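# Sort bowls into a patterned stack and a plain stack

## Task

Put every patterned bowl nested together in a single stack and every plain bowl nested together in a second stack, then release all the bowls so neither hand is holding any.

## Robot and tools

Robot: two arms, left_arm and right_arm. Each ends in a five-finger hand: a left hand on left_arm and a right hand on right_arm. In the scene frame the origin sits at table-top height, midway between the nominal bases. +z is up, +x points out over the table, and left_arm is on the +y side. Image left and right do not follow the arm names. The calibrated bases are left_arm (-0.018, +0.367, 0) m with quat_wxyz (+1.000, 0, 0, -0.011), and right_arm (+0.002, -0.334, 0) m with quat_wxyz (+1.000, 0, 0, +0.017). A camera stand is fixed behind the arms.

Frames: each arm's reported hand pose, Hand target and velocities are in that arm's own base frame. Fixed cameras and the table use the scene frame. Every motion offset is applied along the axes of that arm's current Hand target. The hand point sits 0.05 m in front of the palm and 0.15 m out from the wrist face. Its +z runs along the straight fingers, +y points out of the palm, and +x runs across the palm. On the right hand +x points away from the thumb; on the left hand it points toward the thumb. Straight fingers reach 0.06-0.07 m past the point and lie 0.06 m behind it along -y. A wrist bracket on the little-finger side can strike things.

Row layout (28 numbers, each in [-1, 1], always all 28 even if one arm moves): left dx, dy, dz, rx, ry, rz; left little, ring, middle, index, thumb_bend, thumb_turn, force_limit, speed; then the same 14 for the right arm. The pose numbers are offsets, not poses. They are measured from that arm's Hand target as it stood when the action or move began. 1.0 means 0.6 m of travel or 180 degrees of turn. rx, ry, rz form a single rotation vector. Six zeros re-command the current Hand target. Hand numbers are targets, not offsets. For fingers and thumb_bend, +1 is straight and -1 is curled. For thumb_turn, +1 is beside the palm and -1 is opposite the fingers. force_limit runs linearly from about 0 N at -1 to 10 N at +1 (15 N for the two thumb motors). speed rises from near zero at -1 to full at +0.48 and stays full to +1. Nothing means 'no change': to leave a hand alone, resend the eight hand numbers of its last executed row. Before any row has run for a hand, send its hand_measured, hand_force_limit and hand_speed. With the thumb turned in front, the hand can wrap objects about 0.035-0.065 m thick, or a handle down to about 0.025 m. Close at speed -0.94 or lower for a soft grip. To loosen a grip, send targets more open than hand_measured.

Tools:
execute_actions(actions, cameras): actions is a list of actions. Each action is up to 15 rows, one per 1/30 s step, and a short table repeats its last row. Every row in an action counts from the same start pose. Images return only for an empty actions list or when cameras names them.
move(target, speed, blend, blocking, cameras): target is one 28-number row or up to 15 rows. All rows are offsets from the same starting Hand targets, not chained. The hand point follows a straight path and does not avoid obstacles or the other arm. speed is the top path speed in m/s, from 0.002 to 4.3, default 0.25, with turning limited to twice that in rad/s. Give one number, or one per target. blend is a corner radius in m, one number or one per target; the default 0 stops at each target. blocking=false returns after about 0.5 s while the move continues.
wait(seconds 0-10, cameras): runs the scene with the last commands held.
stop(cameras): brakes a running move.
zoom_image(camera, region [x0, y0, x1, y1]): zooms into the newest image from cam_high (896x504), cam_left_wrist or cam_right_wrist (672x504). A region is at most 504 pixels wide and 504 high.
show_instructions(): shows the reference pages.
finished_scene(scene 1): ends the scene for good.

Results: end_effector_position (m) and end_effector_quat_wxyz are given per arm in its base frame. Hand target is the last commanded pose after clipping, and the next offsets start from it. The hand often rests 1-3 cm short of it, mostly lower. That is not by itself a sign of contact; send the missing distance as a new offset. Orientation commands are clipped to within 40 degrees of the current orientation at each step. hand_measured, hand_stopped_by (moving, target, force, stalled, fault) and hand_load_n follow the motor order. A lost grip shows as hand_load_n dropping near 0. A move result adds a 'move:' line giving the ending (done, off_target, moving, held, fault) and any limits (paced, held). Joint torques, joint velocities and a MOTOR HOT warning may also appear.

Cautions: never let a bowl drop, slide off the table or be released while moving. Do not slam into the table or other fixed items, and approach contacts slowly. Keep the two arms and hands from touching each other. Do not route a path near an arm's own base. Avoid long outstretched holds or pushing toward unreachable poses, which overheat motors and can make the arm collapse. A loose object may occasionally be nudged by an outside push.

Each tool is called after "Call:" in YAML: its name, and indented under it one key for each argument.

Reference images:

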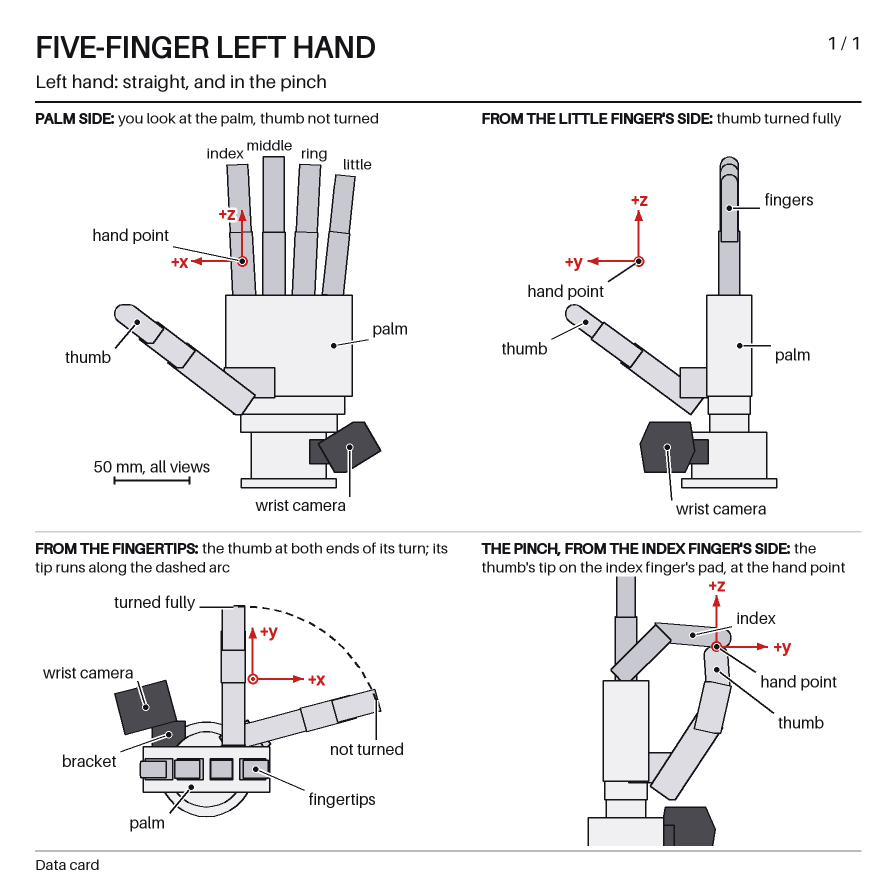

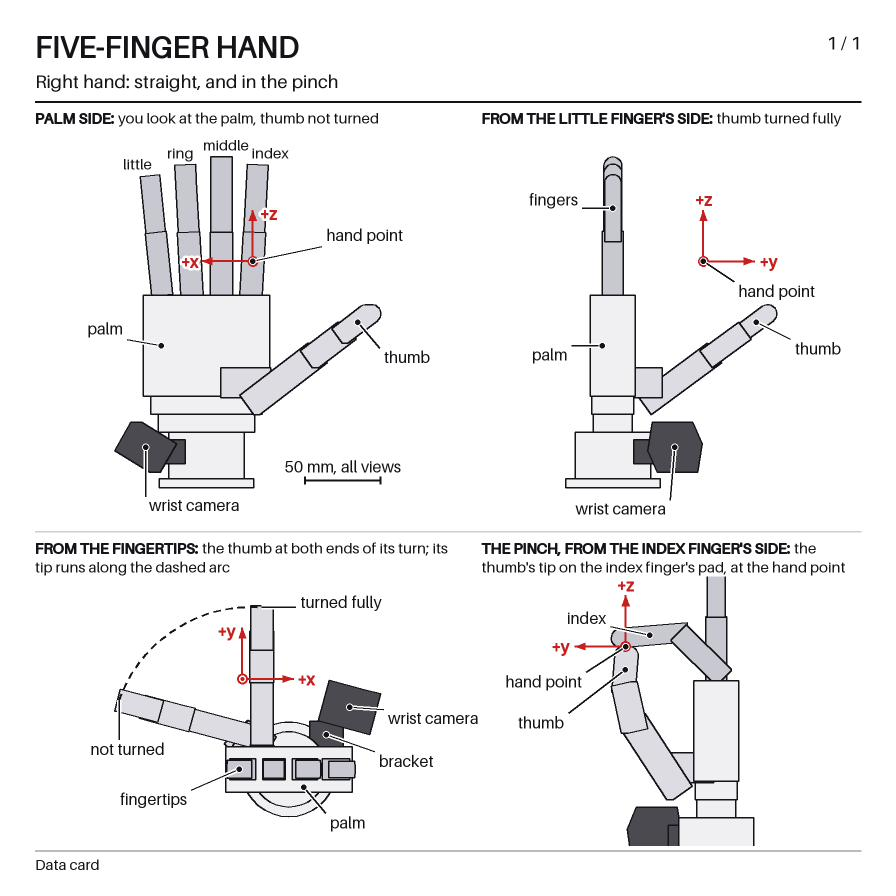

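## Session

Call:
execute_actions:
  actions: []

Scene clock: 0.00 s.
left_arm: end_effector_position=(+0.1477, -0.2465, +0.3171) hand_measured=(+1.000, +1.000, +1.000, +1.000, +1.000, +1.000) hand_load_n=(+0.0, +0.0, +0.0, +0.0, +0.0, +0.0) hand_stopped_by=(target, target, target, target, target, target) hand_force_limit=0.00 hand_speed=-0.80 end_effector_quat_wxyz=(+0.603, +0.514, +0.598, -0.121) | right_arm: end_effector_position=(+0.0977, +0.2355, +0.2808) hand_measured=(+1.000, +1.000, +1.000, +1.000, +1.000, +1.000) hand_load_n=(+0.0, -0.5, -0.5, +0.0, +0.0, +0.0) hand_stopped_by=(target, target, target, target, target, target) hand_force_limit=0.00 hand_speed=-0.80 end_effector_quat_wxyz=(-0.295, +0.698, +0.653, -0.011)
Joint positions: left_arm=[-1.724 0.371 0.518 -0.498 -0.785 1.831] | right_arm=[0.977 0.905 1.12 -1.659 -0.587 -2.059]
Joint velocities: within noise
Joint torques (N m): no reading
Heat: left arm: hottest wrist roll 33 °C; right arm: hottest shoulder 33 °C.
Hand target: left_arm +0.1476, -0.2470, +0.3323; +0.610, +0.504, +0.597, -0.131 | right_arm +0.1007, +0.2400, +0.2924; -0.298, +0.694, +0.655, +0.003

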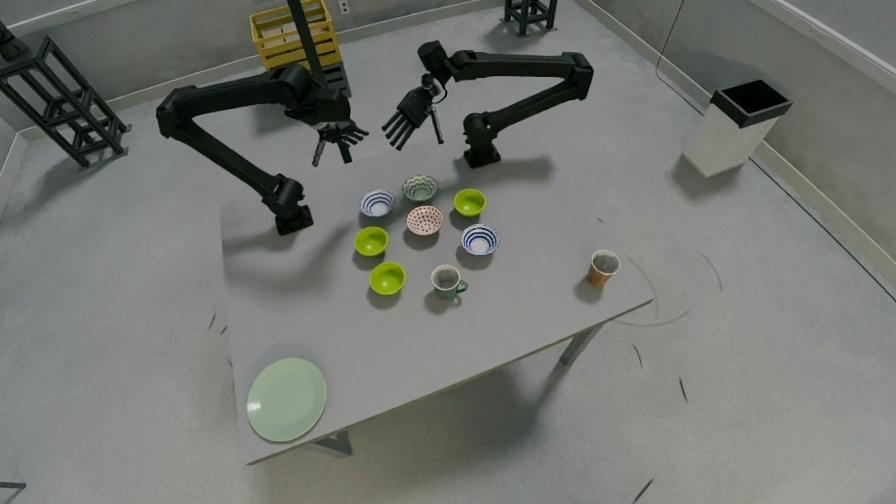

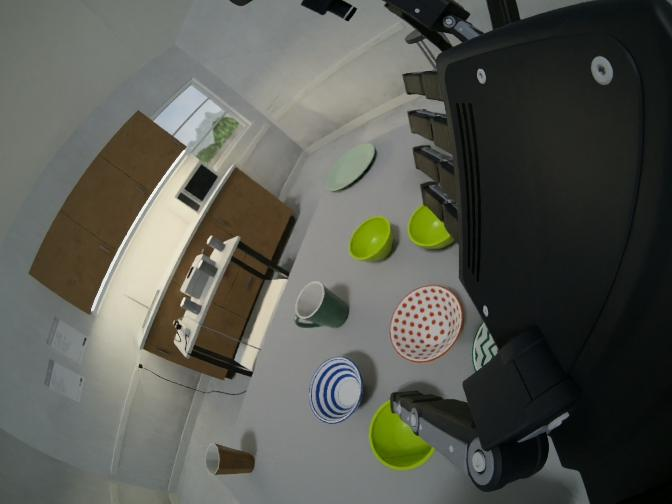

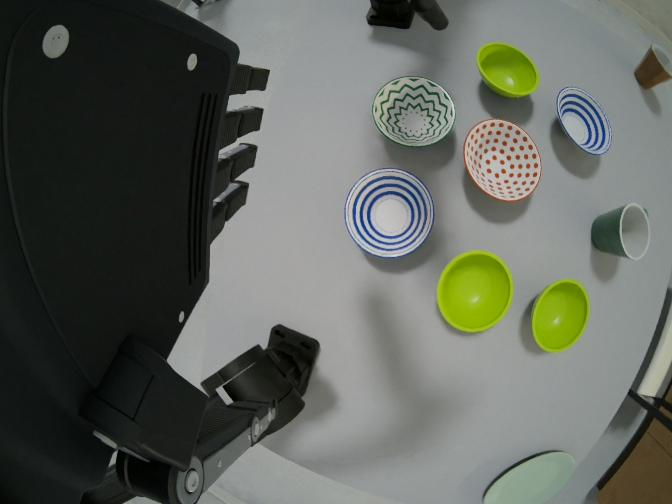

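Call:
zoom_image:
  camera: "cam_high"
  region: [320, 150, 540, 320]

Call:
zoom_image:
  camera: "cam_right_wrist"
  region: [330, 0, 672, 380]

Call:
zoom_image:
  camera: "cam_left_wrist"
  region: [280, 130, 560, 490]

Call:
zoom_image:
  camera: "cam_high"
  region: [150, 20, 610, 260]

Scaled by 2.291 from the camera's 896x504 image, which has a finer 1280x720 frame.

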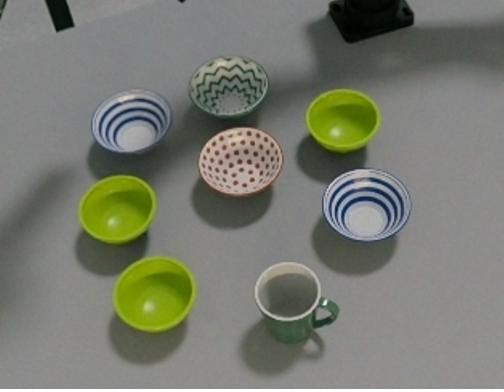

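Scaled by 1.326 from the camera's 672x504 image, which has a finer 960x720 frame.

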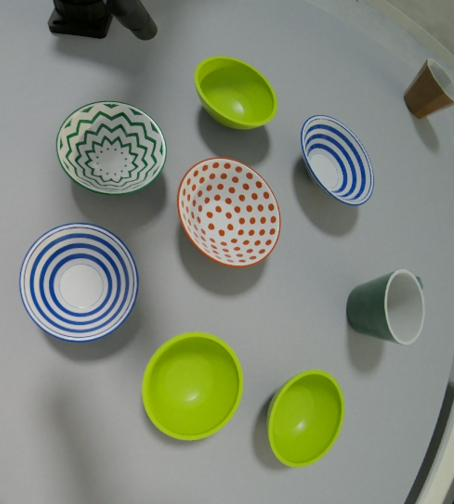

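Scaled by 1.400 from the camera's 672x504 image, which has a finer 960x720 frame.

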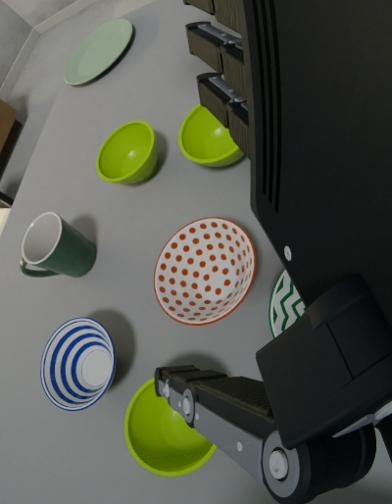

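Scaled by 1.096 from the camera's 896x504 image, which has a finer 1280x720 frame.

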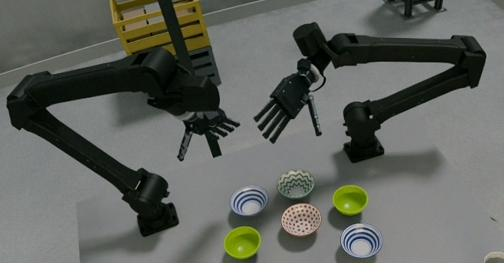

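Call:
move:
  target:
    - [0.2557,0.3190,-0.0898,-0.3814,-0.0188,-0.7239,1,1,1,1,0,-1,-0.3,-0.2,0,0,0,0,0,0,1,1,1,1,0,-1,-0.3,-0.2]
    - [0.2557,0.3190,-0.0898,-0.3814,-0.0188,-0.7239,1,1,1,1,0,-1,-0.3,-0.2,0.0361,0.2123,0.0987,-0.0455,0.3231,0.5408,1,1,1,1,0,-1,-0.3,-0.2]
  speed: 0.4
  cameras: ["all"]

Scene clock: 271.63 s.
left_arm: end_effector_position=(+0.2906, -0.0534, +0.2686) hand_measured=(+1.000, +1.000, +1.000, +1.000, +0.000, -1.000) hand_load_n=(-0.5, +0.0, -0.5, +0.0, +0.0, +0.0) hand_stopped_by=(target, target, target, target, target, target) hand_force_limit=-0.30 hand_speed=-0.20 end_effector_quat_wxyz=(-0.285, +0.638, -0.657, +0.282) | right_arm: end_effector_position=(+0.1946, +0.2815, +0.1931) hand_measured=(+1.000, +1.000, +1.000, +1.000, +0.000, -1.000) hand_load_n=(+0.0, +0.0, +0.0, +0.0, +0.0, +0.0) hand_stopped_by=(target, target, target, target, target, target) hand_force_limit=-0.30 hand_speed=-0.20 end_effector_quat_wxyz=(-0.390, +0.873, -0.265, +0.123)
Joint positions: left_arm=[-0.117 0.656 0.867 -0.96 -0.079 -0.053] | right_arm=[0.839 0.791 0.711 -0.652 -0.099 -0.098]
Joint torques (N m): left_arm=[-0.85 -0.85 15.15 1.43 0.21 -0.02] | right_arm=[0.97 -3.02 11.37 2.65 0 0.13]
Heat: left arm: hottest elbow 44 °C; right arm: hottest elbow 40 °C.
Hand target: left_arm +0.3000, -0.0502, +0.2998; -0.299, +0.641, -0.641, +0.299 | right_arm +0.1969, +0.2890, +0.2001; -0.404, +0.866, -0.267, +0.125
Off the commanded pose: left_arm 0.033 m, 3 deg | right_arm 0.010 m, 2 deg.
move: off_target (left_arm)

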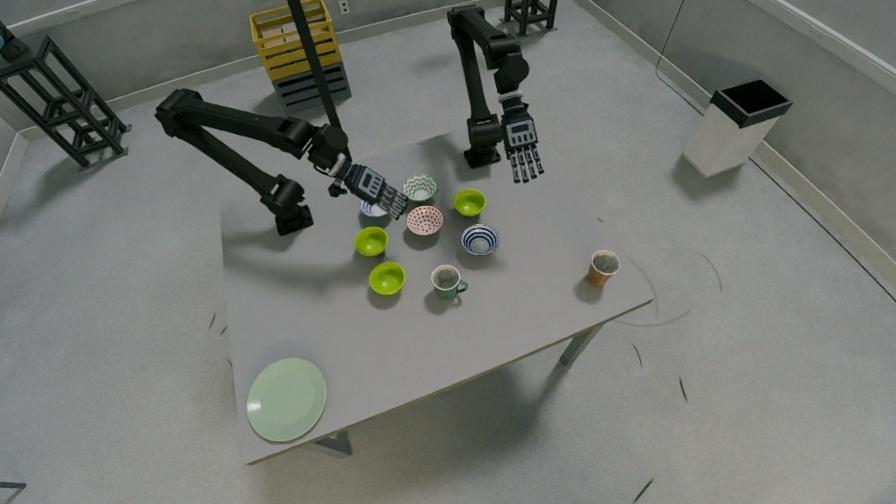

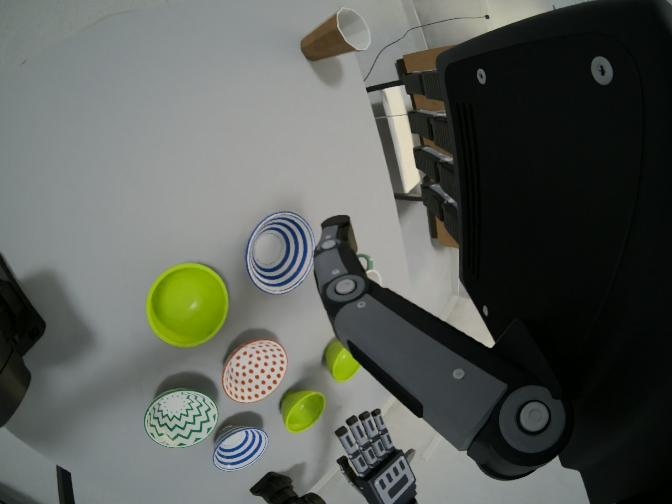

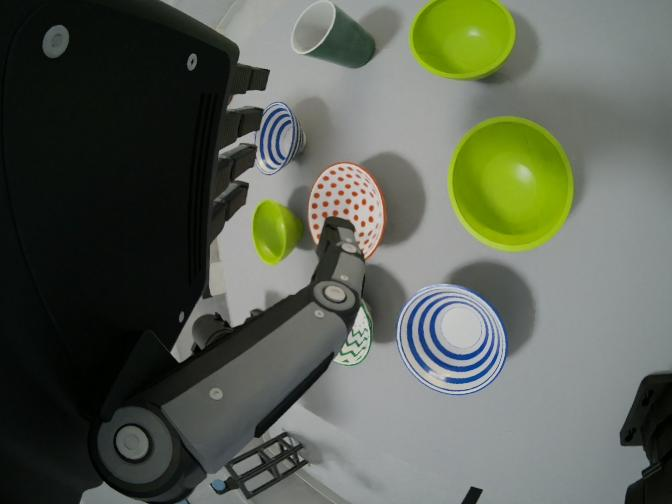

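Call:
move:
  target: [0,0,0,0,0,0,1,1,1,1,0,-1,-0.3,-0.2,0.3162,-0.0107,0.2205,0.0272,0.1059,0.0815,1,1,1,1,0,-1,-0.3,-0.2]
  speed: 0.3
  cameras: ["all"]

Scene clock: 390.73 s.
left_arm: end_effector_position=(+0.2906, -0.0534, +0.2686) hand_measured=(+1.000, +1.000, +1.000, +1.000, +0.000, -1.000) hand_load_n=(+0.0, +0.0, +0.0, +0.0, +0.0, -0.5) hand_stopped_by=(target, target, target, target, target, target) hand_force_limit=-0.30 hand_speed=-0.20 end_effector_quat_wxyz=(-0.285, +0.638, -0.657, +0.282) | right_arm: end_effector_position=(+0.3893, +0.2565, +0.0963) hand_measured=(+1.000, +1.000, +1.000, +1.000, +0.000, -1.000) hand_load_n=(+0.0, +0.0, +0.0, +0.0, +0.0, +0.0) hand_stopped_by=(target, target, target, target, target, target) hand_force_limit=-0.30 hand_speed=-0.20 end_effector_quat_wxyz=(-0.378, +0.791, -0.432, +0.212)
Joint positions: left_arm=[-0.117 0.656 0.867 -0.96 -0.079 -0.053] | right_arm=[0.505 1.258 0.705 -0.122 -0.044 -0.045]
Joint torques (N m): left_arm=[-0.79 -0.79 15.15 1.43 0.21 -0.02] | right_arm=[0.56 -6.95 14.01 2.82 -0.01 0.2]
Heat: left arm: hottest elbow 48 °C; right arm: hottest elbow 41 °C.
Hand target: left_arm +0.3000, -0.0502, +0.2998; -0.299, +0.641, -0.641, +0.299 | right_arm +0.4130, +0.2693, +0.1199; -0.403, +0.775, -0.432, +0.225
Off the commanded pose: left_arm 0.033 m, 3 deg | right_arm 0.036 m, 4 deg.
move: off_target (left_arm, right_arm)

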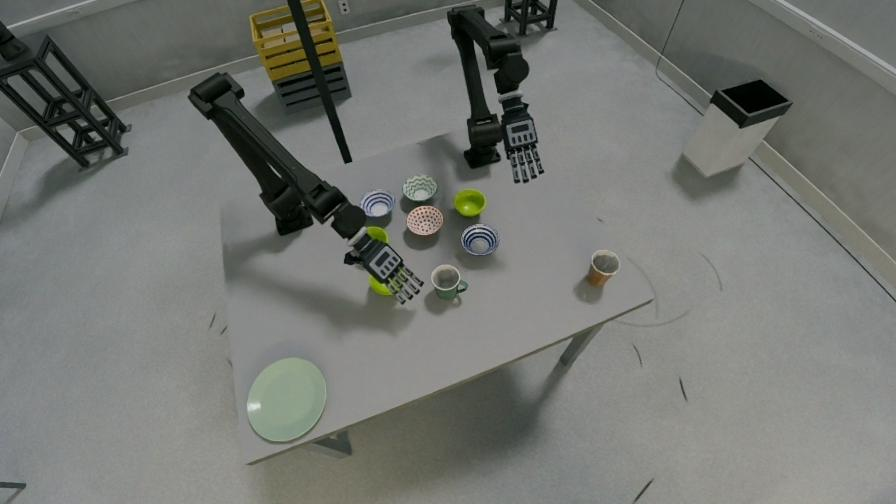

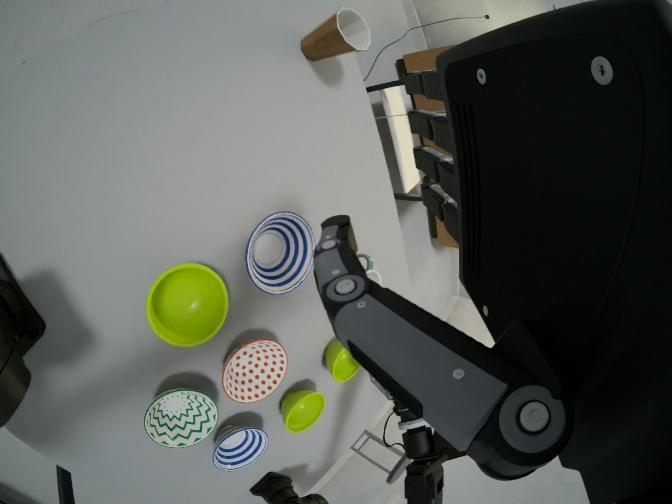

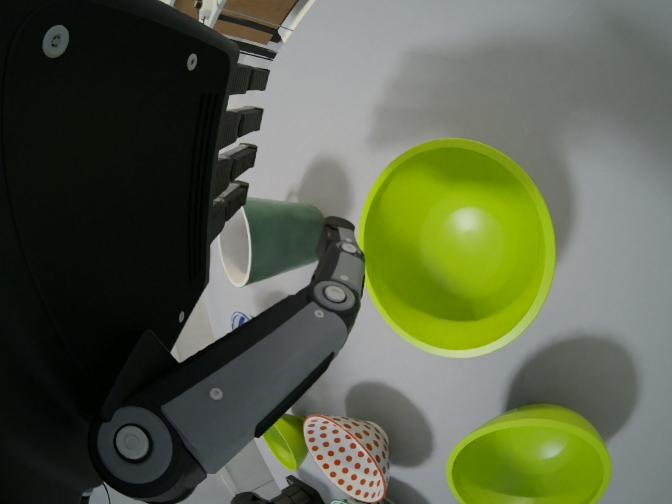

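Call:
move:
  target: [0,0,0,0,0,0,1,1,1,1,0,-1,-0.3,-0.2,-0.0418,0.0352,0.04,0,0,0,1,1,1,1,0,-1,-0.3,-0.2]
  speed: 0.15
  cameras: ["cam_right_wrist", "cam_high"]

Scene clock: 421.40 s.
left_arm: end_effector_position=(+0.2906, -0.0534, +0.2686) hand_measured=(+1.000, +1.000, +1.000, +1.000, +0.000, -1.000) hand_load_n=(+0.0, +0.0, +0.0, +0.0, +0.0, +0.0) hand_stopped_by=(target, target, target, target, target, target) hand_force_limit=-0.30 hand_speed=-0.20 end_effector_quat_wxyz=(-0.285, +0.638, -0.657, +0.282) | right_arm: end_effector_position=(+0.3967, +0.2824, +0.0799) hand_measured=(+1.000, +1.000, +1.000, +1.000, +0.000, -1.000) hand_load_n=(+0.0, +0.0, +0.0, +0.0, +0.0, +0.0) hand_stopped_by=(target, target, target, target, target, target) hand_force_limit=-0.30 hand_speed=-0.20 end_effector_quat_wxyz=(-0.387, +0.783, -0.432, +0.222)
Joint positions: left_arm=[-0.117 0.656 0.867 -0.96 -0.079 -0.053] | right_arm=[0.563 1.334 0.705 -0.016 0.014 -0.006]
Joint torques (N m): left_arm=[-0.79 -0.85 15.15 1.43 0.21 -0.02] | right_arm=[0.91 -6.53 11.15 2.77 -0.02 0.18]
Heat: left arm: hottest elbow 49 °C; right arm: hottest elbow 42 °C.
Hand target: left_arm +0.3000, -0.0502, +0.2998; -0.299, +0.641, -0.641, +0.299 | right_arm +0.4064, +0.2945, +0.0888; -0.403, +0.775, -0.432, +0.225
Off the commanded pose: left_arm 0.033 m, 3 deg | right_arm 0.018 m, 2 deg.
move: off_target (left_arm, right_arm)
Images, in order (width x height): cam_high 896x504, cam_right_wrist 672x504.

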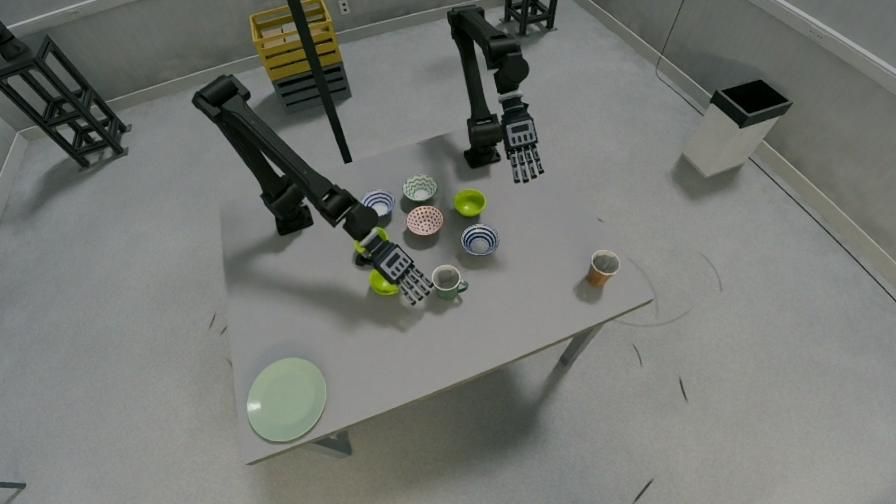

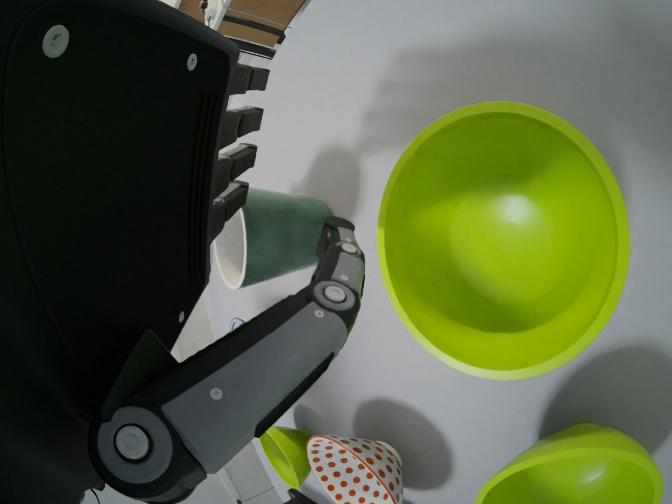

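Call:
move:
  target: [0,0,0,0,0,0,1,1,1,1,0,-1,-0.3,-0.2,-0.0117,0.0415,0.0047,0,0,0,1,1,1,1,0,-1,-0.3,-0.2]
  speed: 0.1
  cameras: ["cam_right_wrist"]

Scene clock: 439.03 s.
left_arm: end_effector_position=(+0.2906, -0.0534, +0.2686) hand_measured=(+1.000, +1.000, +1.000, +1.000, +0.000, -1.000) hand_load_n=(+0.0, +0.0, +0.0, +0.0, +0.0, +0.0) hand_stopped_by=(target, target, target, target, target, target) hand_force_limit=-0.30 hand_speed=-0.20 end_effector_quat_wxyz=(-0.285, +0.638, -0.657, +0.282) | right_arm: end_effector_position=(+0.3979, +0.2853, +0.0758) hand_measured=(+1.000, +1.000, +1.000, +1.000, +0.000, -1.000) hand_load_n=(+0.0, +0.0, +0.0, +0.0, +0.0, +0.0) hand_stopped_by=(target, target, target, target, target, target) hand_force_limit=-0.30 hand_speed=-0.20 end_effector_quat_wxyz=(-0.402, +0.771, -0.434, +0.235)
Joint positions: left_arm=[-0.117 0.656 0.867 -0.96 -0.079 -0.053] | right_arm=[0.573 1.34 0.671 0.067 0.037 0.009]
Joint torques (N m): left_arm=[-0.79 -0.79 15.15 1.43 0.21 -0.02] | right_arm=[1.55 -6.36 8.73 2.41 -0.22 0.1]
Heat: left arm: hottest elbow 49 °C; right arm: hottest elbow 42 °C.
Hand target: left_arm +0.3000, -0.0502, +0.2998; -0.299, +0.641, -0.641, +0.299 | right_arm +0.3925, +0.2943, +0.0669; -0.403, +0.775, -0.432, +0.225
Off the commanded pose: left_arm 0.033 m, 3 deg | right_arm 0.014 m, 1 deg.
move: off_target (left_arm, right_arm)
Images, in order (width x height): cam_right_wrist 672x504.

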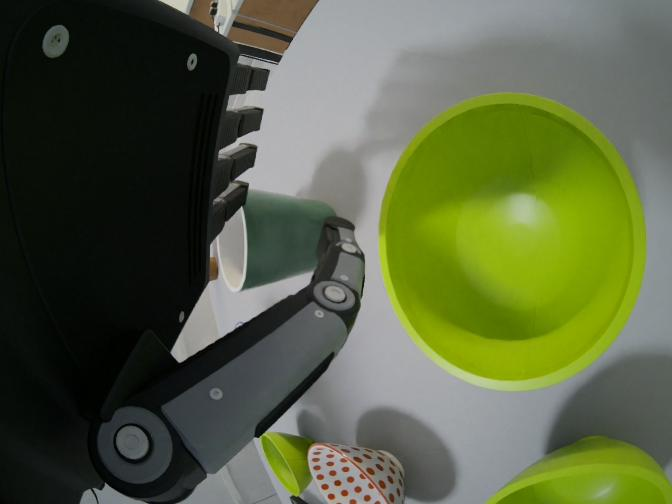

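Call:
move:
  target: [0,0,0,0,0,0,1,1,1,1,0,-1,-0.3,-0.2,-0.0042,0.0517,-0.0127,0,0,0,1,1,1,1,0,-1,-0.3,-0.2]
  speed: 0.1
  cameras: ["cam_right_wrist"]

Scene clock: 449.43 s.
left_arm: end_effector_position=(+0.2906, -0.0534, +0.2686) hand_measured=(+1.000, +1.000, +1.000, +1.000, +0.000, -1.000) hand_load_n=(+0.0, +0.0, +0.0, +0.0, +0.0, +0.0) hand_stopped_by=(target, target, target, target, target, target) hand_force_limit=-0.30 hand_speed=-0.20 end_effector_quat_wxyz=(-0.285, +0.638, -0.657, +0.282) | right_arm: end_effector_position=(+0.3670, +0.2767, +0.0426) hand_measured=(+1.000, +1.000, +1.000, +1.000, +0.000, -1.000) hand_load_n=(+0.0, +0.0, +0.0, +0.0, +0.0, +0.0) hand_stopped_by=(target, target, target, target, target, target) hand_force_limit=-0.30 hand_speed=-0.20 end_effector_quat_wxyz=(-0.392, +0.781, -0.430, +0.224)
Joint positions: left_arm=[-0.117 0.656 0.867 -0.96 -0.079 -0.053] | right_arm=[0.594 1.341 0.577 0.13 0.037 0.011]
Joint torques (N m): left_arm=[-0.85 -0.85 15.13 1.43 0.21 -0.02] | right_arm=[1.44 -6.59 8.9 2.92 0.05 0.15]
Heat: left arm: hottest elbow 50 °C; right arm: hottest elbow 42 °C.
Hand target: left_arm +0.3000, -0.0502, +0.2998; -0.299, +0.641, -0.641, +0.299 | right_arm +0.3705, +0.2838, +0.0457; -0.403, +0.775, -0.432, +0.225
Off the commanded pose: left_arm 0.033 m, 3 deg | right_arm 0.009 m, 1 deg.
move: off_target (left_arm)
Images, in order (width x height): cam_right_wrist 672x504.

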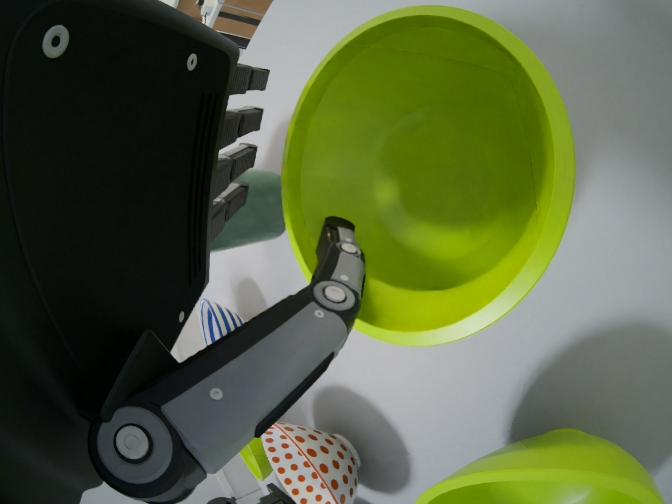

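Call:
move:
  target: [0,0,0,0,0,0,1,1,1,1,0,-1,-0.3,-0.2,0.0467,0.0017,0.0093,0,0,0,1,1,1,1,0,-1,-0.3,-0.2]
  speed: 0.08
  cameras: ["cam_right_wrist"]

Scene clock: 471.10 s.
left_arm: end_effector_position=(+0.2906, -0.0534, +0.2686) hand_measured=(+1.000, +1.000, +1.000, +1.000, +0.000, -1.000) hand_load_n=(+0.0, +0.0, +0.0, -0.5, +0.0, +0.0) hand_stopped_by=(target, target, target, target, target, target) hand_force_limit=-0.30 hand_speed=-0.20 end_effector_quat_wxyz=(-0.285, +0.638, -0.657, +0.282) | right_arm: end_effector_position=(+0.3795, +0.2605, +0.0382) hand_measured=(+1.000, +1.000, +1.000, +1.000, +0.000, -1.000) hand_load_n=(+0.0, +0.0, +0.0, +0.0, +0.5, +0.0) hand_stopped_by=(target, target, target, target, target, target) hand_force_limit=-0.30 hand_speed=-0.20 end_effector_quat_wxyz=(-0.396, +0.777, -0.440, +0.216)
Joint positions: left_arm=[-0.117 0.656 0.867 -0.96 -0.079 -0.053] | right_arm=[0.525 1.359 0.577 0.147 -0.024 -0.002]
Joint torques (N m): left_arm=[-0.85 -0.85 15.13 1.42 0.21 -0.02] | right_arm=[-0.21 -6.3 9.14 2.86 -0.14 -0.12]
Heat: left arm: hottest elbow 50 °C; right arm: hottest elbow 41 °C.
Hand target: left_arm +0.3000, -0.0502, +0.2998; -0.299, +0.641, -0.641, +0.299 | right_arm +0.3887, +0.2619, +0.0417; -0.403, +0.775, -0.432, +0.225
Off the commanded pose: left_arm 0.033 m, 3 deg | right_arm 0.010 m, 2 deg.
move: off_target (left_arm)
Images, in order (width x height): cam_right_wrist 672x504.

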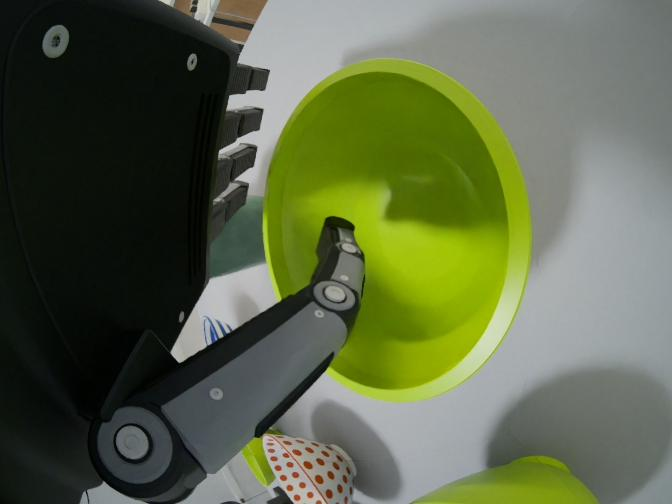

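Call:
move:
  target: [0,0,0,0,0,0,1,1,1,1,0,-1,-0.3,-0.2,0,-0.0153,0.0218,0,0,0,1,1,1,1,0,-1,-0.3,-0.2]
  speed: 0.06
  cameras: ["cam_right_wrist"]

Scene clock: 482.57 s.
left_arm: end_effector_position=(+0.2906, -0.0534, +0.2686) hand_measured=(+1.000, +1.000, +1.000, +1.000, +0.000, -1.000) hand_load_n=(+0.0, +0.0, +0.0, +0.0, +0.0, +0.0) hand_stopped_by=(target, target, target, target, target, target) hand_force_limit=-0.30 hand_speed=-0.20 end_effector_quat_wxyz=(-0.285, +0.638, -0.657, +0.282) | right_arm: end_effector_position=(+0.3787, +0.2599, +0.0249) hand_measured=(+1.000, +1.000, +1.000, +1.000, +0.000, -1.000) hand_load_n=(-0.5, -0.5, -0.5, +0.0, +0.0, +0.0) hand_stopped_by=(target, target, target, target, target, target) hand_force_limit=-0.30 hand_speed=-0.20 end_effector_quat_wxyz=(-0.384, +0.783, -0.443, +0.209)
Joint positions: left_arm=[-0.117 0.656 0.867 -0.96 -0.079 -0.053] | right_arm=[0.525 1.395 0.582 0.147 -0.024 -0.003]
Joint torques (N m): left_arm=[-0.79 -0.85 15.15 1.44 0.21 -0.02] | right_arm=[-0.21 -7 11.93 2.74 -0.1 -0.13]
Heat: left arm: hottest elbow 50 °C; right arm: hottest elbow 41 °C.
Hand target: left_arm +0.3000, -0.0502, +0.2998; -0.299, +0.641, -0.641, +0.299 | right_arm +0.4024, +0.2703, +0.0419; -0.403, +0.775, -0.432, +0.225
Off the commanded pose: left_arm 0.033 m, 3 deg | right_arm 0.031 m, 3 deg.
move: off_target (left_arm, right_arm)
Images, in order (width x height): cam_right_wrist 672x504.

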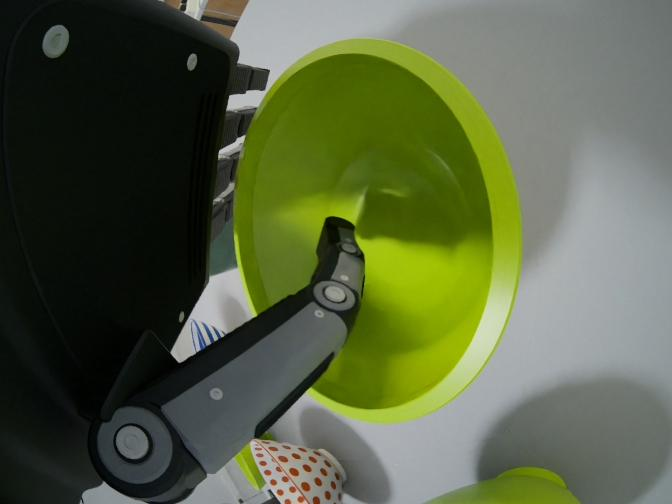

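Call:
move:
  target: [0,0,0,0,0,0,1,1,1,1,0,-1,-0.3,-0.2,0,-0.0164,-0.0115,0,0,0,1,1,1,1,0,-1,-0.3,-0.2]
  speed: 0.06
  cameras: ["cam_right_wrist"]

Scene clock: 489.97 s.
left_arm: end_effector_position=(+0.2906, -0.0534, +0.2686) hand_measured=(+1.000, +1.000, +1.000, +1.000, +0.000, -1.000) hand_load_n=(+0.0, +0.0, +0.0, +0.0, +0.5, +0.0) hand_stopped_by=(target, target, target, target, target, target) hand_force_limit=-0.30 hand_speed=-0.20 end_effector_quat_wxyz=(-0.285, +0.638, -0.657, +0.282) | right_arm: end_effector_position=(+0.3836, +0.2628, +0.0300) hand_measured=(+1.000, +1.000, +1.000, +1.000, +0.000, -1.000) hand_load_n=(+0.0, +0.0, +0.0, +0.0, +0.0, +0.0) hand_stopped_by=(target, target, target, target, target, target) hand_force_limit=-0.30 hand_speed=-0.20 end_effector_quat_wxyz=(-0.387, +0.781, -0.442, +0.211)
Joint positions: left_arm=[-0.117 0.656 0.867 -0.96 -0.079 -0.053] | right_arm=[0.525 1.395 0.596 0.142 -0.024 -0.003]
Joint torques (N m): left_arm=[-0.85 -0.79 15.15 1.43 0.21 -0.02] | right_arm=[-0.21 -8.7 12.01 1.1 -0.11 -0.14]
Heat: left arm: hottest elbow 51 °C; right arm: hottest elbow 42 °C.
Hand target: left_arm +0.3000, -0.0502, +0.2998; -0.299, +0.641, -0.641, +0.299 | right_arm +0.4024, +0.2703, +0.0538; -0.403, +0.775, -0.432, +0.225
Off the commanded pose: left_arm 0.033 m, 3 deg | right_arm 0.031 m, 3 deg.
move: off_target (left_arm, right_arm)
Images, in order (width x height): cam_right_wrist 672x504.

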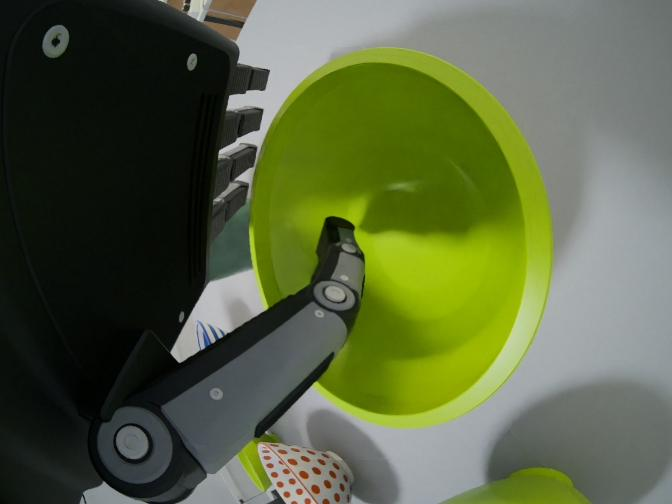

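Call:
move:
  target: [0,0,0,0,0,0,1,1,1,1,0,-1,-0.3,-0.2,0,-0.0139,0.0025,0,0,0,1,1,1,1,0,-1,-0.3,-0.2]
  speed: 0.06
  cameras: ["cam_right_wrist"]

Scene clock: 495.77 s.
left_arm: end_effector_position=(+0.2906, -0.0534, +0.2686) hand_measured=(+1.000, +1.000, +1.000, +1.000, +0.000, -1.000) hand_load_n=(+0.0, +0.0, +0.0, +0.0, +0.0, +0.5) hand_stopped_by=(target, target, target, target, target, target) hand_force_limit=-0.30 hand_speed=-0.20 end_effector_quat_wxyz=(-0.285, +0.638, -0.657, +0.282) | right_arm: end_effector_position=(+0.3889, +0.2659, +0.0365) hand_measured=(+1.000, +1.000, +1.000, +1.000, +0.000, -1.000) hand_load_n=(+0.0, +0.0, +0.0, +0.0, +0.0, +0.0) hand_stopped_by=(target, target, target, target, target, target) hand_force_limit=-0.30 hand_speed=-0.20 end_effector_quat_wxyz=(-0.388, +0.781, -0.442, +0.211)
Joint positions: left_arm=[-0.117 0.656 0.867 -0.96 -0.079 -0.053] | right_arm=[0.525 1.394 0.617 0.121 -0.024 -0.003]
Joint torques (N m): left_arm=[-0.85 -0.85 15.15 1.43 0.21 -0.02] | right_arm=[0.44 -8.47 12.4 1.36 -0.09 -0.11]
Heat: left arm: hottest elbow 51 °C; right arm: hottest elbow 42 °C.
Hand target: left_arm +0.3000, -0.0502, +0.2998; -0.299, +0.641, -0.641, +0.299 | right_arm +0.4075, +0.2734, +0.0598; -0.403, +0.775, -0.432, +0.225
Off the commanded pose: left_arm 0.033 m, 3 deg | right_arm 0.031 m, 3 deg.
move: off_target (left_arm, right_arm)
Images, in order (width x height): cam_right_wrist 672x504.

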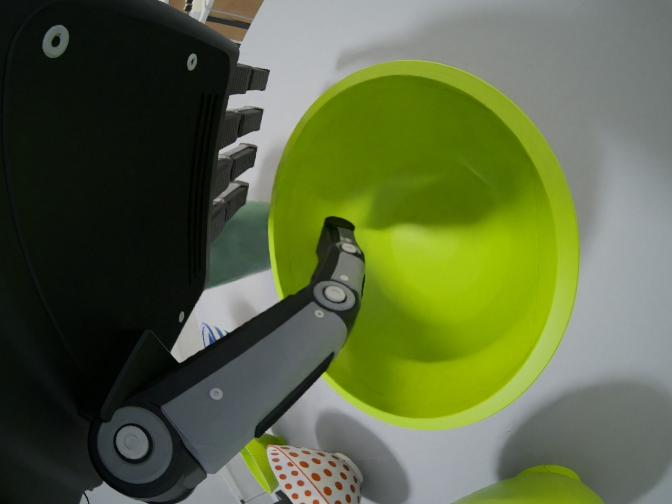

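Call:
move:
  target: [0,0,0,0,0,0,1,1,1,1,0,-1,-0.3,-0.2,0,-0.017,0.0125,0,0,0,1,1,1,1,0,-1,-0.3,-0.2]
  speed: 0.06
  cameras: ["cam_right_wrist"]

Scene clock: 509.00 s.
left_arm: end_effector_position=(+0.2906, -0.0534, +0.2686) hand_measured=(+1.000, +1.000, +1.000, +1.000, +0.000, -1.000) hand_load_n=(+0.0, +0.0, +0.0, +0.0, +0.0, +0.0) hand_stopped_by=(target, target, target, target, target, target) hand_force_limit=-0.30 hand_speed=-0.20 end_effector_quat_wxyz=(-0.285, +0.638, -0.657, +0.282) | right_arm: end_effector_position=(+0.4005, +0.2726, +0.0498) hand_measured=(+1.000, +1.000, +1.000, +1.000, +0.000, -1.000) hand_load_n=(+0.0, +0.0, +0.0, +0.0, +0.0, +0.0) hand_stopped_by=(target, target, target, target, target, target) hand_force_limit=-0.30 hand_speed=-0.20 end_effector_quat_wxyz=(-0.396, +0.777, -0.440, +0.216)
Joint positions: left_arm=[-0.117 0.656 0.867 -0.96 -0.079 -0.053] | right_arm=[0.525 1.394 0.652 0.107 -0.024 -0.003]
Joint torques (N m): left_arm=[-0.85 -0.85 15.13 1.43 0.21 -0.02] | right_arm=[0.62 -7.59 12.6 1.18 -0.06 -0.11]
Heat: left arm: hottest elbow 51 °C; right arm: hottest elbow 43 °C.
Hand target: left_arm +0.3000, -0.0502, +0.2998; -0.299, +0.641, -0.641, +0.299 | right_arm +0.4177, +0.2797, +0.0638; -0.403, +0.775, -0.432, +0.225
Off the commanded pose: left_arm 0.033 m, 3 deg | right_arm 0.023 m, 2 deg.
move: off_target (left_arm, right_arm)
Images, in order (width x height): cam_right_wrist 672x504.

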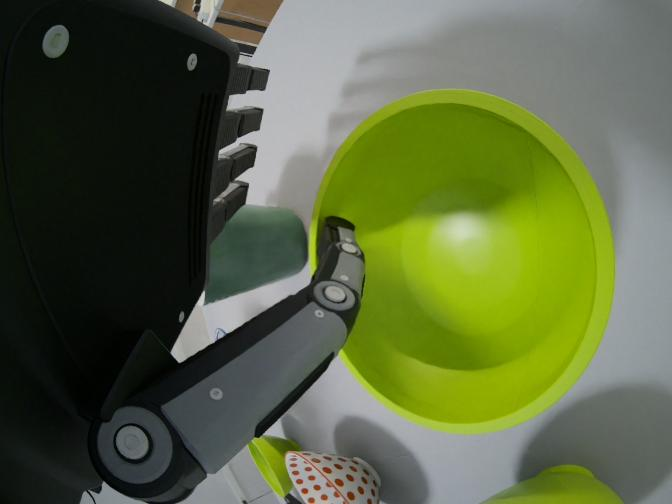

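Call:
move:
  target: [0,0,0,0,0,0,1,1,1,1,0,-1,-0.3,-0.2,0,0.0191,0.0134,0,0,0,1,1,1,1,0,-1,-0.3,-0.2]
  speed: 0.06
  cameras: ["cam_right_wrist"]

Scene clock: 515.53 s.
left_arm: end_effector_position=(+0.2906, -0.0534, +0.2686) hand_measured=(+1.000, +1.000, +1.000, +1.000, +0.000, -1.000) hand_load_n=(+0.0, +0.0, +0.0, +0.0, +0.0, +0.0) hand_stopped_by=(target, target, target, target, target, target) hand_force_limit=-0.30 hand_speed=-0.20 end_effector_quat_wxyz=(-0.285, +0.638, -0.657, +0.282) | right_arm: end_effector_position=(+0.3999, +0.2722, +0.0378) hand_measured=(+1.000, +1.000, +1.000, +1.000, +0.000, -1.000) hand_load_n=(+0.0, +0.0, +0.0, +0.0, +0.0, +0.0) hand_stopped_by=(target, target, target, target, target, target) hand_force_limit=-0.30 hand_speed=-0.20 end_effector_quat_wxyz=(-0.388, +0.781, -0.442, +0.211)
Joint positions: left_arm=[-0.117 0.656 0.867 -0.96 -0.079 -0.053] | right_arm=[0.525 1.424 0.652 0.115 -0.024 -0.003]
Joint torques (N m): left_arm=[-0.85 -0.85 15.13 1.43 0.21 -0.02] | right_arm=[-0.26 -7.3 11.08 2.76 -0.07 -0.13]
Heat: left arm: hottest elbow 51 °C; right arm: hottest elbow 43 °C.
Hand target: left_arm +0.3000, -0.0502, +0.2998; -0.299, +0.641, -0.641, +0.299 | right_arm +0.4177, +0.2797, +0.0498; -0.403, +0.775, -0.432, +0.225
Off the commanded pose: left_arm 0.033 m, 3 deg | right_arm 0.023 m, 3 deg.
move: off_target (left_arm, right_arm)
Images, in order (width x height): cam_right_wrist 672x504.

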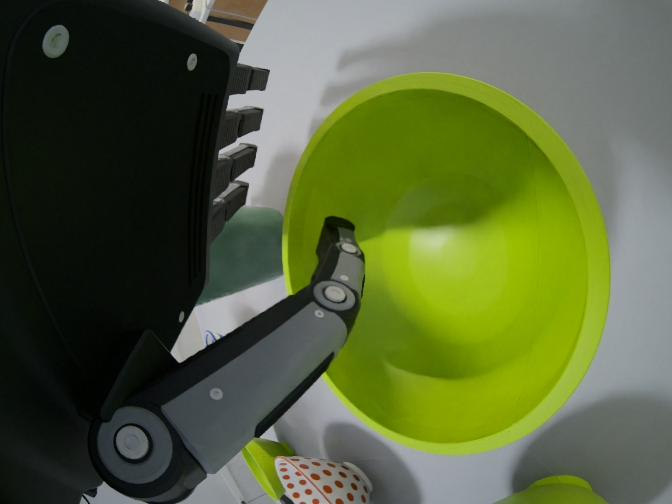

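Call:
move:
  target: [0,0,0,0,0,0,1,1,1,1,0,-1,-0.3,-0.2,0,0,0,0,0,0,0.5,0.0,0.0,0.0,0,-1,-0.3,-0.2]
  speed: 0.06
  cameras: ["cam_right_wrist"]

Scene clock: 533.07 s.
left_arm: end_effector_position=(+0.2906, -0.0534, +0.2686) hand_measured=(+1.000, +1.000, +1.000, +1.000, +0.000, -1.000) hand_load_n=(+0.0, +0.0, +0.0, +0.0, +0.0, +0.0) hand_stopped_by=(target, target, target, target, target, target) hand_force_limit=-0.30 hand_speed=-0.20 end_effector_quat_wxyz=(-0.285, +0.638, -0.657, +0.282) | right_arm: end_effector_position=(+0.4002, +0.2724, +0.0382) hand_measured=(+0.500, +0.000, +0.000, +0.000, +0.000, -1.000) hand_load_n=(+0.0, +0.0, +0.0, +0.0, +0.0, +0.0) hand_stopped_by=(target, target, target, target, target, target) hand_force_limit=-0.30 hand_speed=-0.20 end_effector_quat_wxyz=(-0.389, +0.780, -0.442, +0.212)
Joint positions: left_arm=[-0.117 0.656 0.867 -0.96 -0.079 -0.053] | right_arm=[0.525 1.424 0.652 0.117 -0.024 -0.003]
Joint torques (N m): left_arm=[-0.79 -0.85 15.15 1.43 0.21 -0.02] | right_arm=[0.5 -7.06 11.06 2.92 -0.06 -0.11]
Heat: left arm: hottest elbow 51 °C; right arm: hottest elbow 43 °C.
Hand target: left_arm +0.3000, -0.0502, +0.2998; -0.299, +0.641, -0.641, +0.299 | right_arm +0.4177, +0.2797, +0.0499; -0.403, +0.775, -0.432, +0.225
Off the commanded pose: left_arm 0.033 m, 3 deg | right_arm 0.022 m, 3 deg.
move: off_target (left_arm, right_arm)
Images, in order (width x height): cam_right_wrist 672x504.

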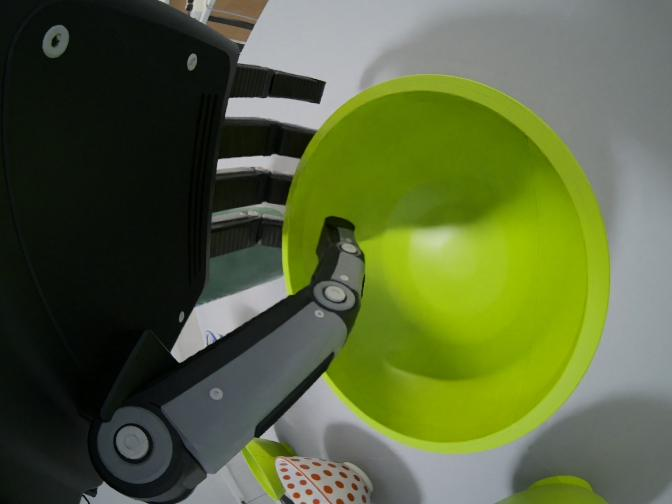

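Call:
move:
  target: [0,0,0,0,0,0,1,1,1,1,0,-1,-0.3,-0.2,0,0,0,0,0,0,0.5,-0.7,-0.7,-0.7,0,-1,-0.3,-0.85]
  speed: 0.06
  cameras: ["cam_right_wrist"]

Scene clock: 537.57 s.
left_arm: end_effector_position=(+0.2906, -0.0534, +0.2686) hand_measured=(+1.000, +1.000, +1.000, +1.000, +0.000, -1.000) hand_load_n=(+0.0, +0.0, +0.0, +0.0, +0.5, +0.0) hand_stopped_by=(target, target, target, target, target, target) hand_force_limit=-0.30 hand_speed=-0.20 end_effector_quat_wxyz=(-0.285, +0.638, -0.657, +0.282) | right_arm: end_effector_position=(+0.4000, +0.2723, +0.0366) hand_measured=(+0.500, -0.276, -0.164, -0.204, +0.000, -1.000) hand_load_n=(+0.0, +4.0, +0.0, +9.0, +1.0, -0.5) hand_stopped_by=(target, force, force, force, target, target) hand_force_limit=-0.30 hand_speed=-0.85 end_effector_quat_wxyz=(-0.387, +0.781, -0.442, +0.211)
Joint positions: left_arm=[-0.117 0.656 0.867 -0.96 -0.079 -0.053] | right_arm=[0.525 1.427 0.652 0.117 -0.024 -0.003]
Joint torques (N m): left_arm=[-0.79 -0.85 15.15 1.43 0.21 -0.02] | right_arm=[0.56 -7.77 10.86 2.81 -0.07 -0.13]
Heat: left arm: hottest elbow 51 °C; right arm: hottest elbow 43 °C.
Hand target: left_arm +0.3000, -0.0502, +0.2998; -0.299, +0.641, -0.641, +0.299 | right_arm +0.4177, +0.2797, +0.0498; -0.403, +0.775, -0.432, +0.225
Off the commanded pose: left_arm 0.033 m, 3 deg | right_arm 0.023 m, 3 deg.
move: off_target (left_arm, right_arm)
Images, in order (width x height): cam_right_wrist 672x504.

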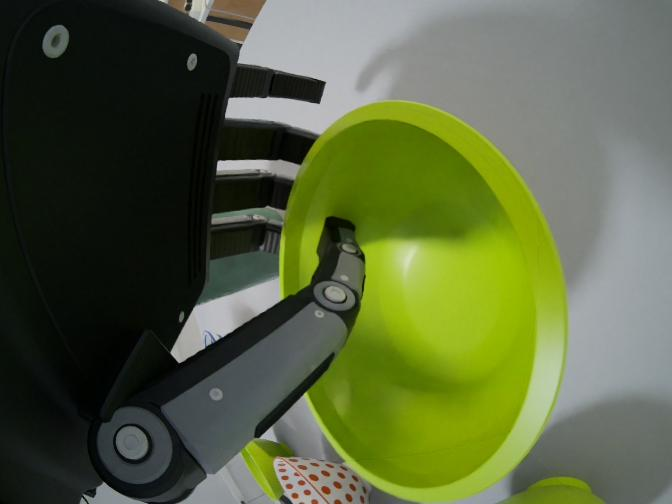

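Call:
move:
  target: [0,0,0,0,0,0,1,1,1,1,0,-1,-0.3,-0.2,0,-0.1365,-0.0956,0,0,0,0.5,-0.7,-0.7,-0.7,0,-1,-0.3,-0.85]
  speed: 0.1
  cameras: ["cam_right_wrist", "cam_high"]

Scene clock: 544.67 s.
left_arm: end_effector_position=(+0.2906, -0.0534, +0.2686) hand_measured=(+1.000, +1.000, +1.000, +1.000, +0.000, -1.000) hand_load_n=(+0.0, -0.5, +0.0, +0.0, +0.0, +0.0) hand_stopped_by=(target, target, target, target, target, target) hand_force_limit=-0.30 hand_speed=-0.20 end_effector_quat_wxyz=(-0.285, +0.638, -0.657, +0.282) | right_arm: end_effector_position=(+0.4005, +0.2725, +0.1186) hand_measured=(+0.500, -0.276, -0.164, -0.204, +0.000, -1.000) hand_load_n=(+0.0, +4.0, +0.0, +9.0, +1.5, -0.5) hand_stopped_by=(target, force, force, force, target, target) hand_force_limit=-0.30 hand_speed=-0.85 end_effector_quat_wxyz=(-0.384, +0.783, -0.443, +0.209)
Joint positions: left_arm=[-0.117 0.656 0.867 -0.96 -0.079 -0.053] | right_arm=[0.525 1.268 0.775 -0.173 -0.024 -0.003]
Joint torques (N m): left_arm=[-0.85 -0.85 15.15 1.42 0.21 -0.02] | right_arm=[0.26 -8.53 14.61 1.4 -0.07 -0.15]
Heat: left arm: hottest elbow 52 °C; right arm: hottest elbow 43 °C.
Hand target: left_arm +0.3000, -0.0502, +0.2998; -0.299, +0.641, -0.641, +0.299 | right_arm +0.4178, +0.2798, +0.1499; -0.403, +0.775, -0.432, +0.225
Off the commanded pose: left_arm 0.033 m, 3 deg | right_arm 0.036 m, 3 deg.
move: off_target (left_arm, right_arm)
Images, in order (width x height): cam_high 896x504, cam_right_wrist 672x504.

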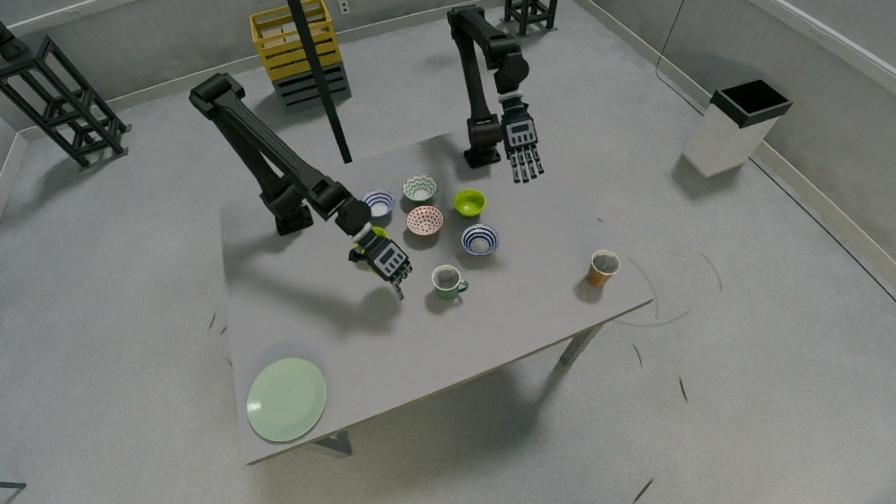

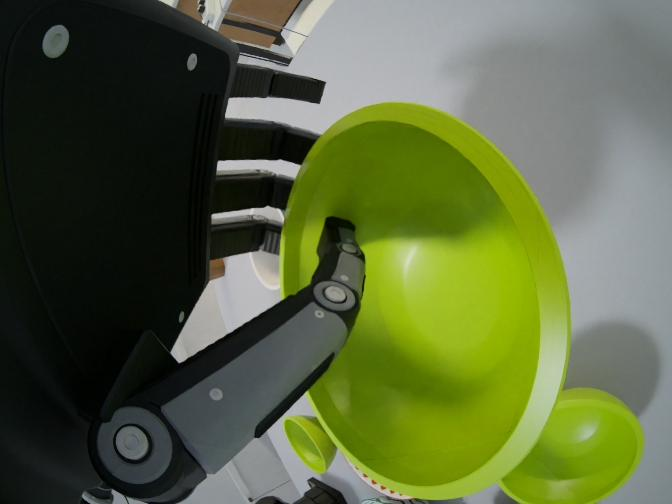

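Call:
zoom_image:
  camera: "cam_high"
  region: [330, 180, 480, 320]

Call:
zoom_image:
  camera: "cam_right_wrist"
  region: [200, 50, 672, 504]

Scaled by 3.360 from the camera's 896x504 image, which has a finer 1280x720 frame.

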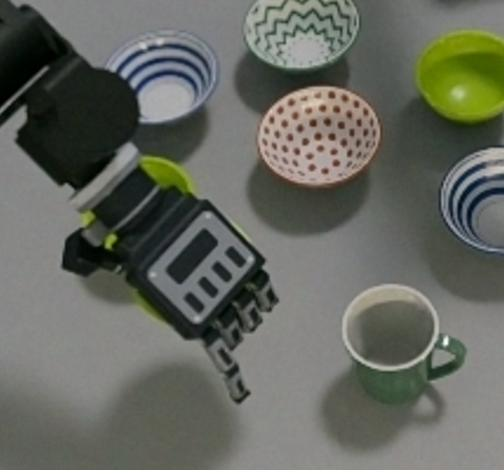

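Scaled by 1.068 from the camera's 672x504 image, which has a finer 960x720 frame.

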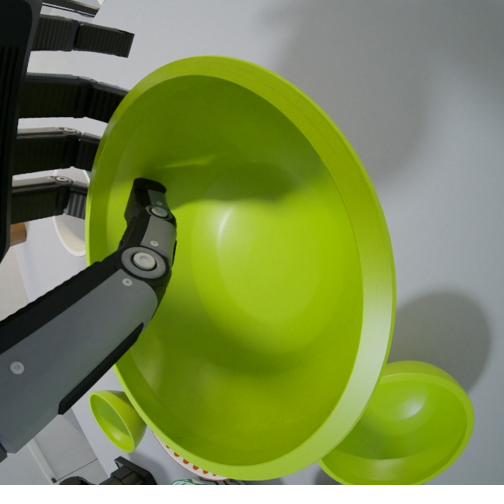

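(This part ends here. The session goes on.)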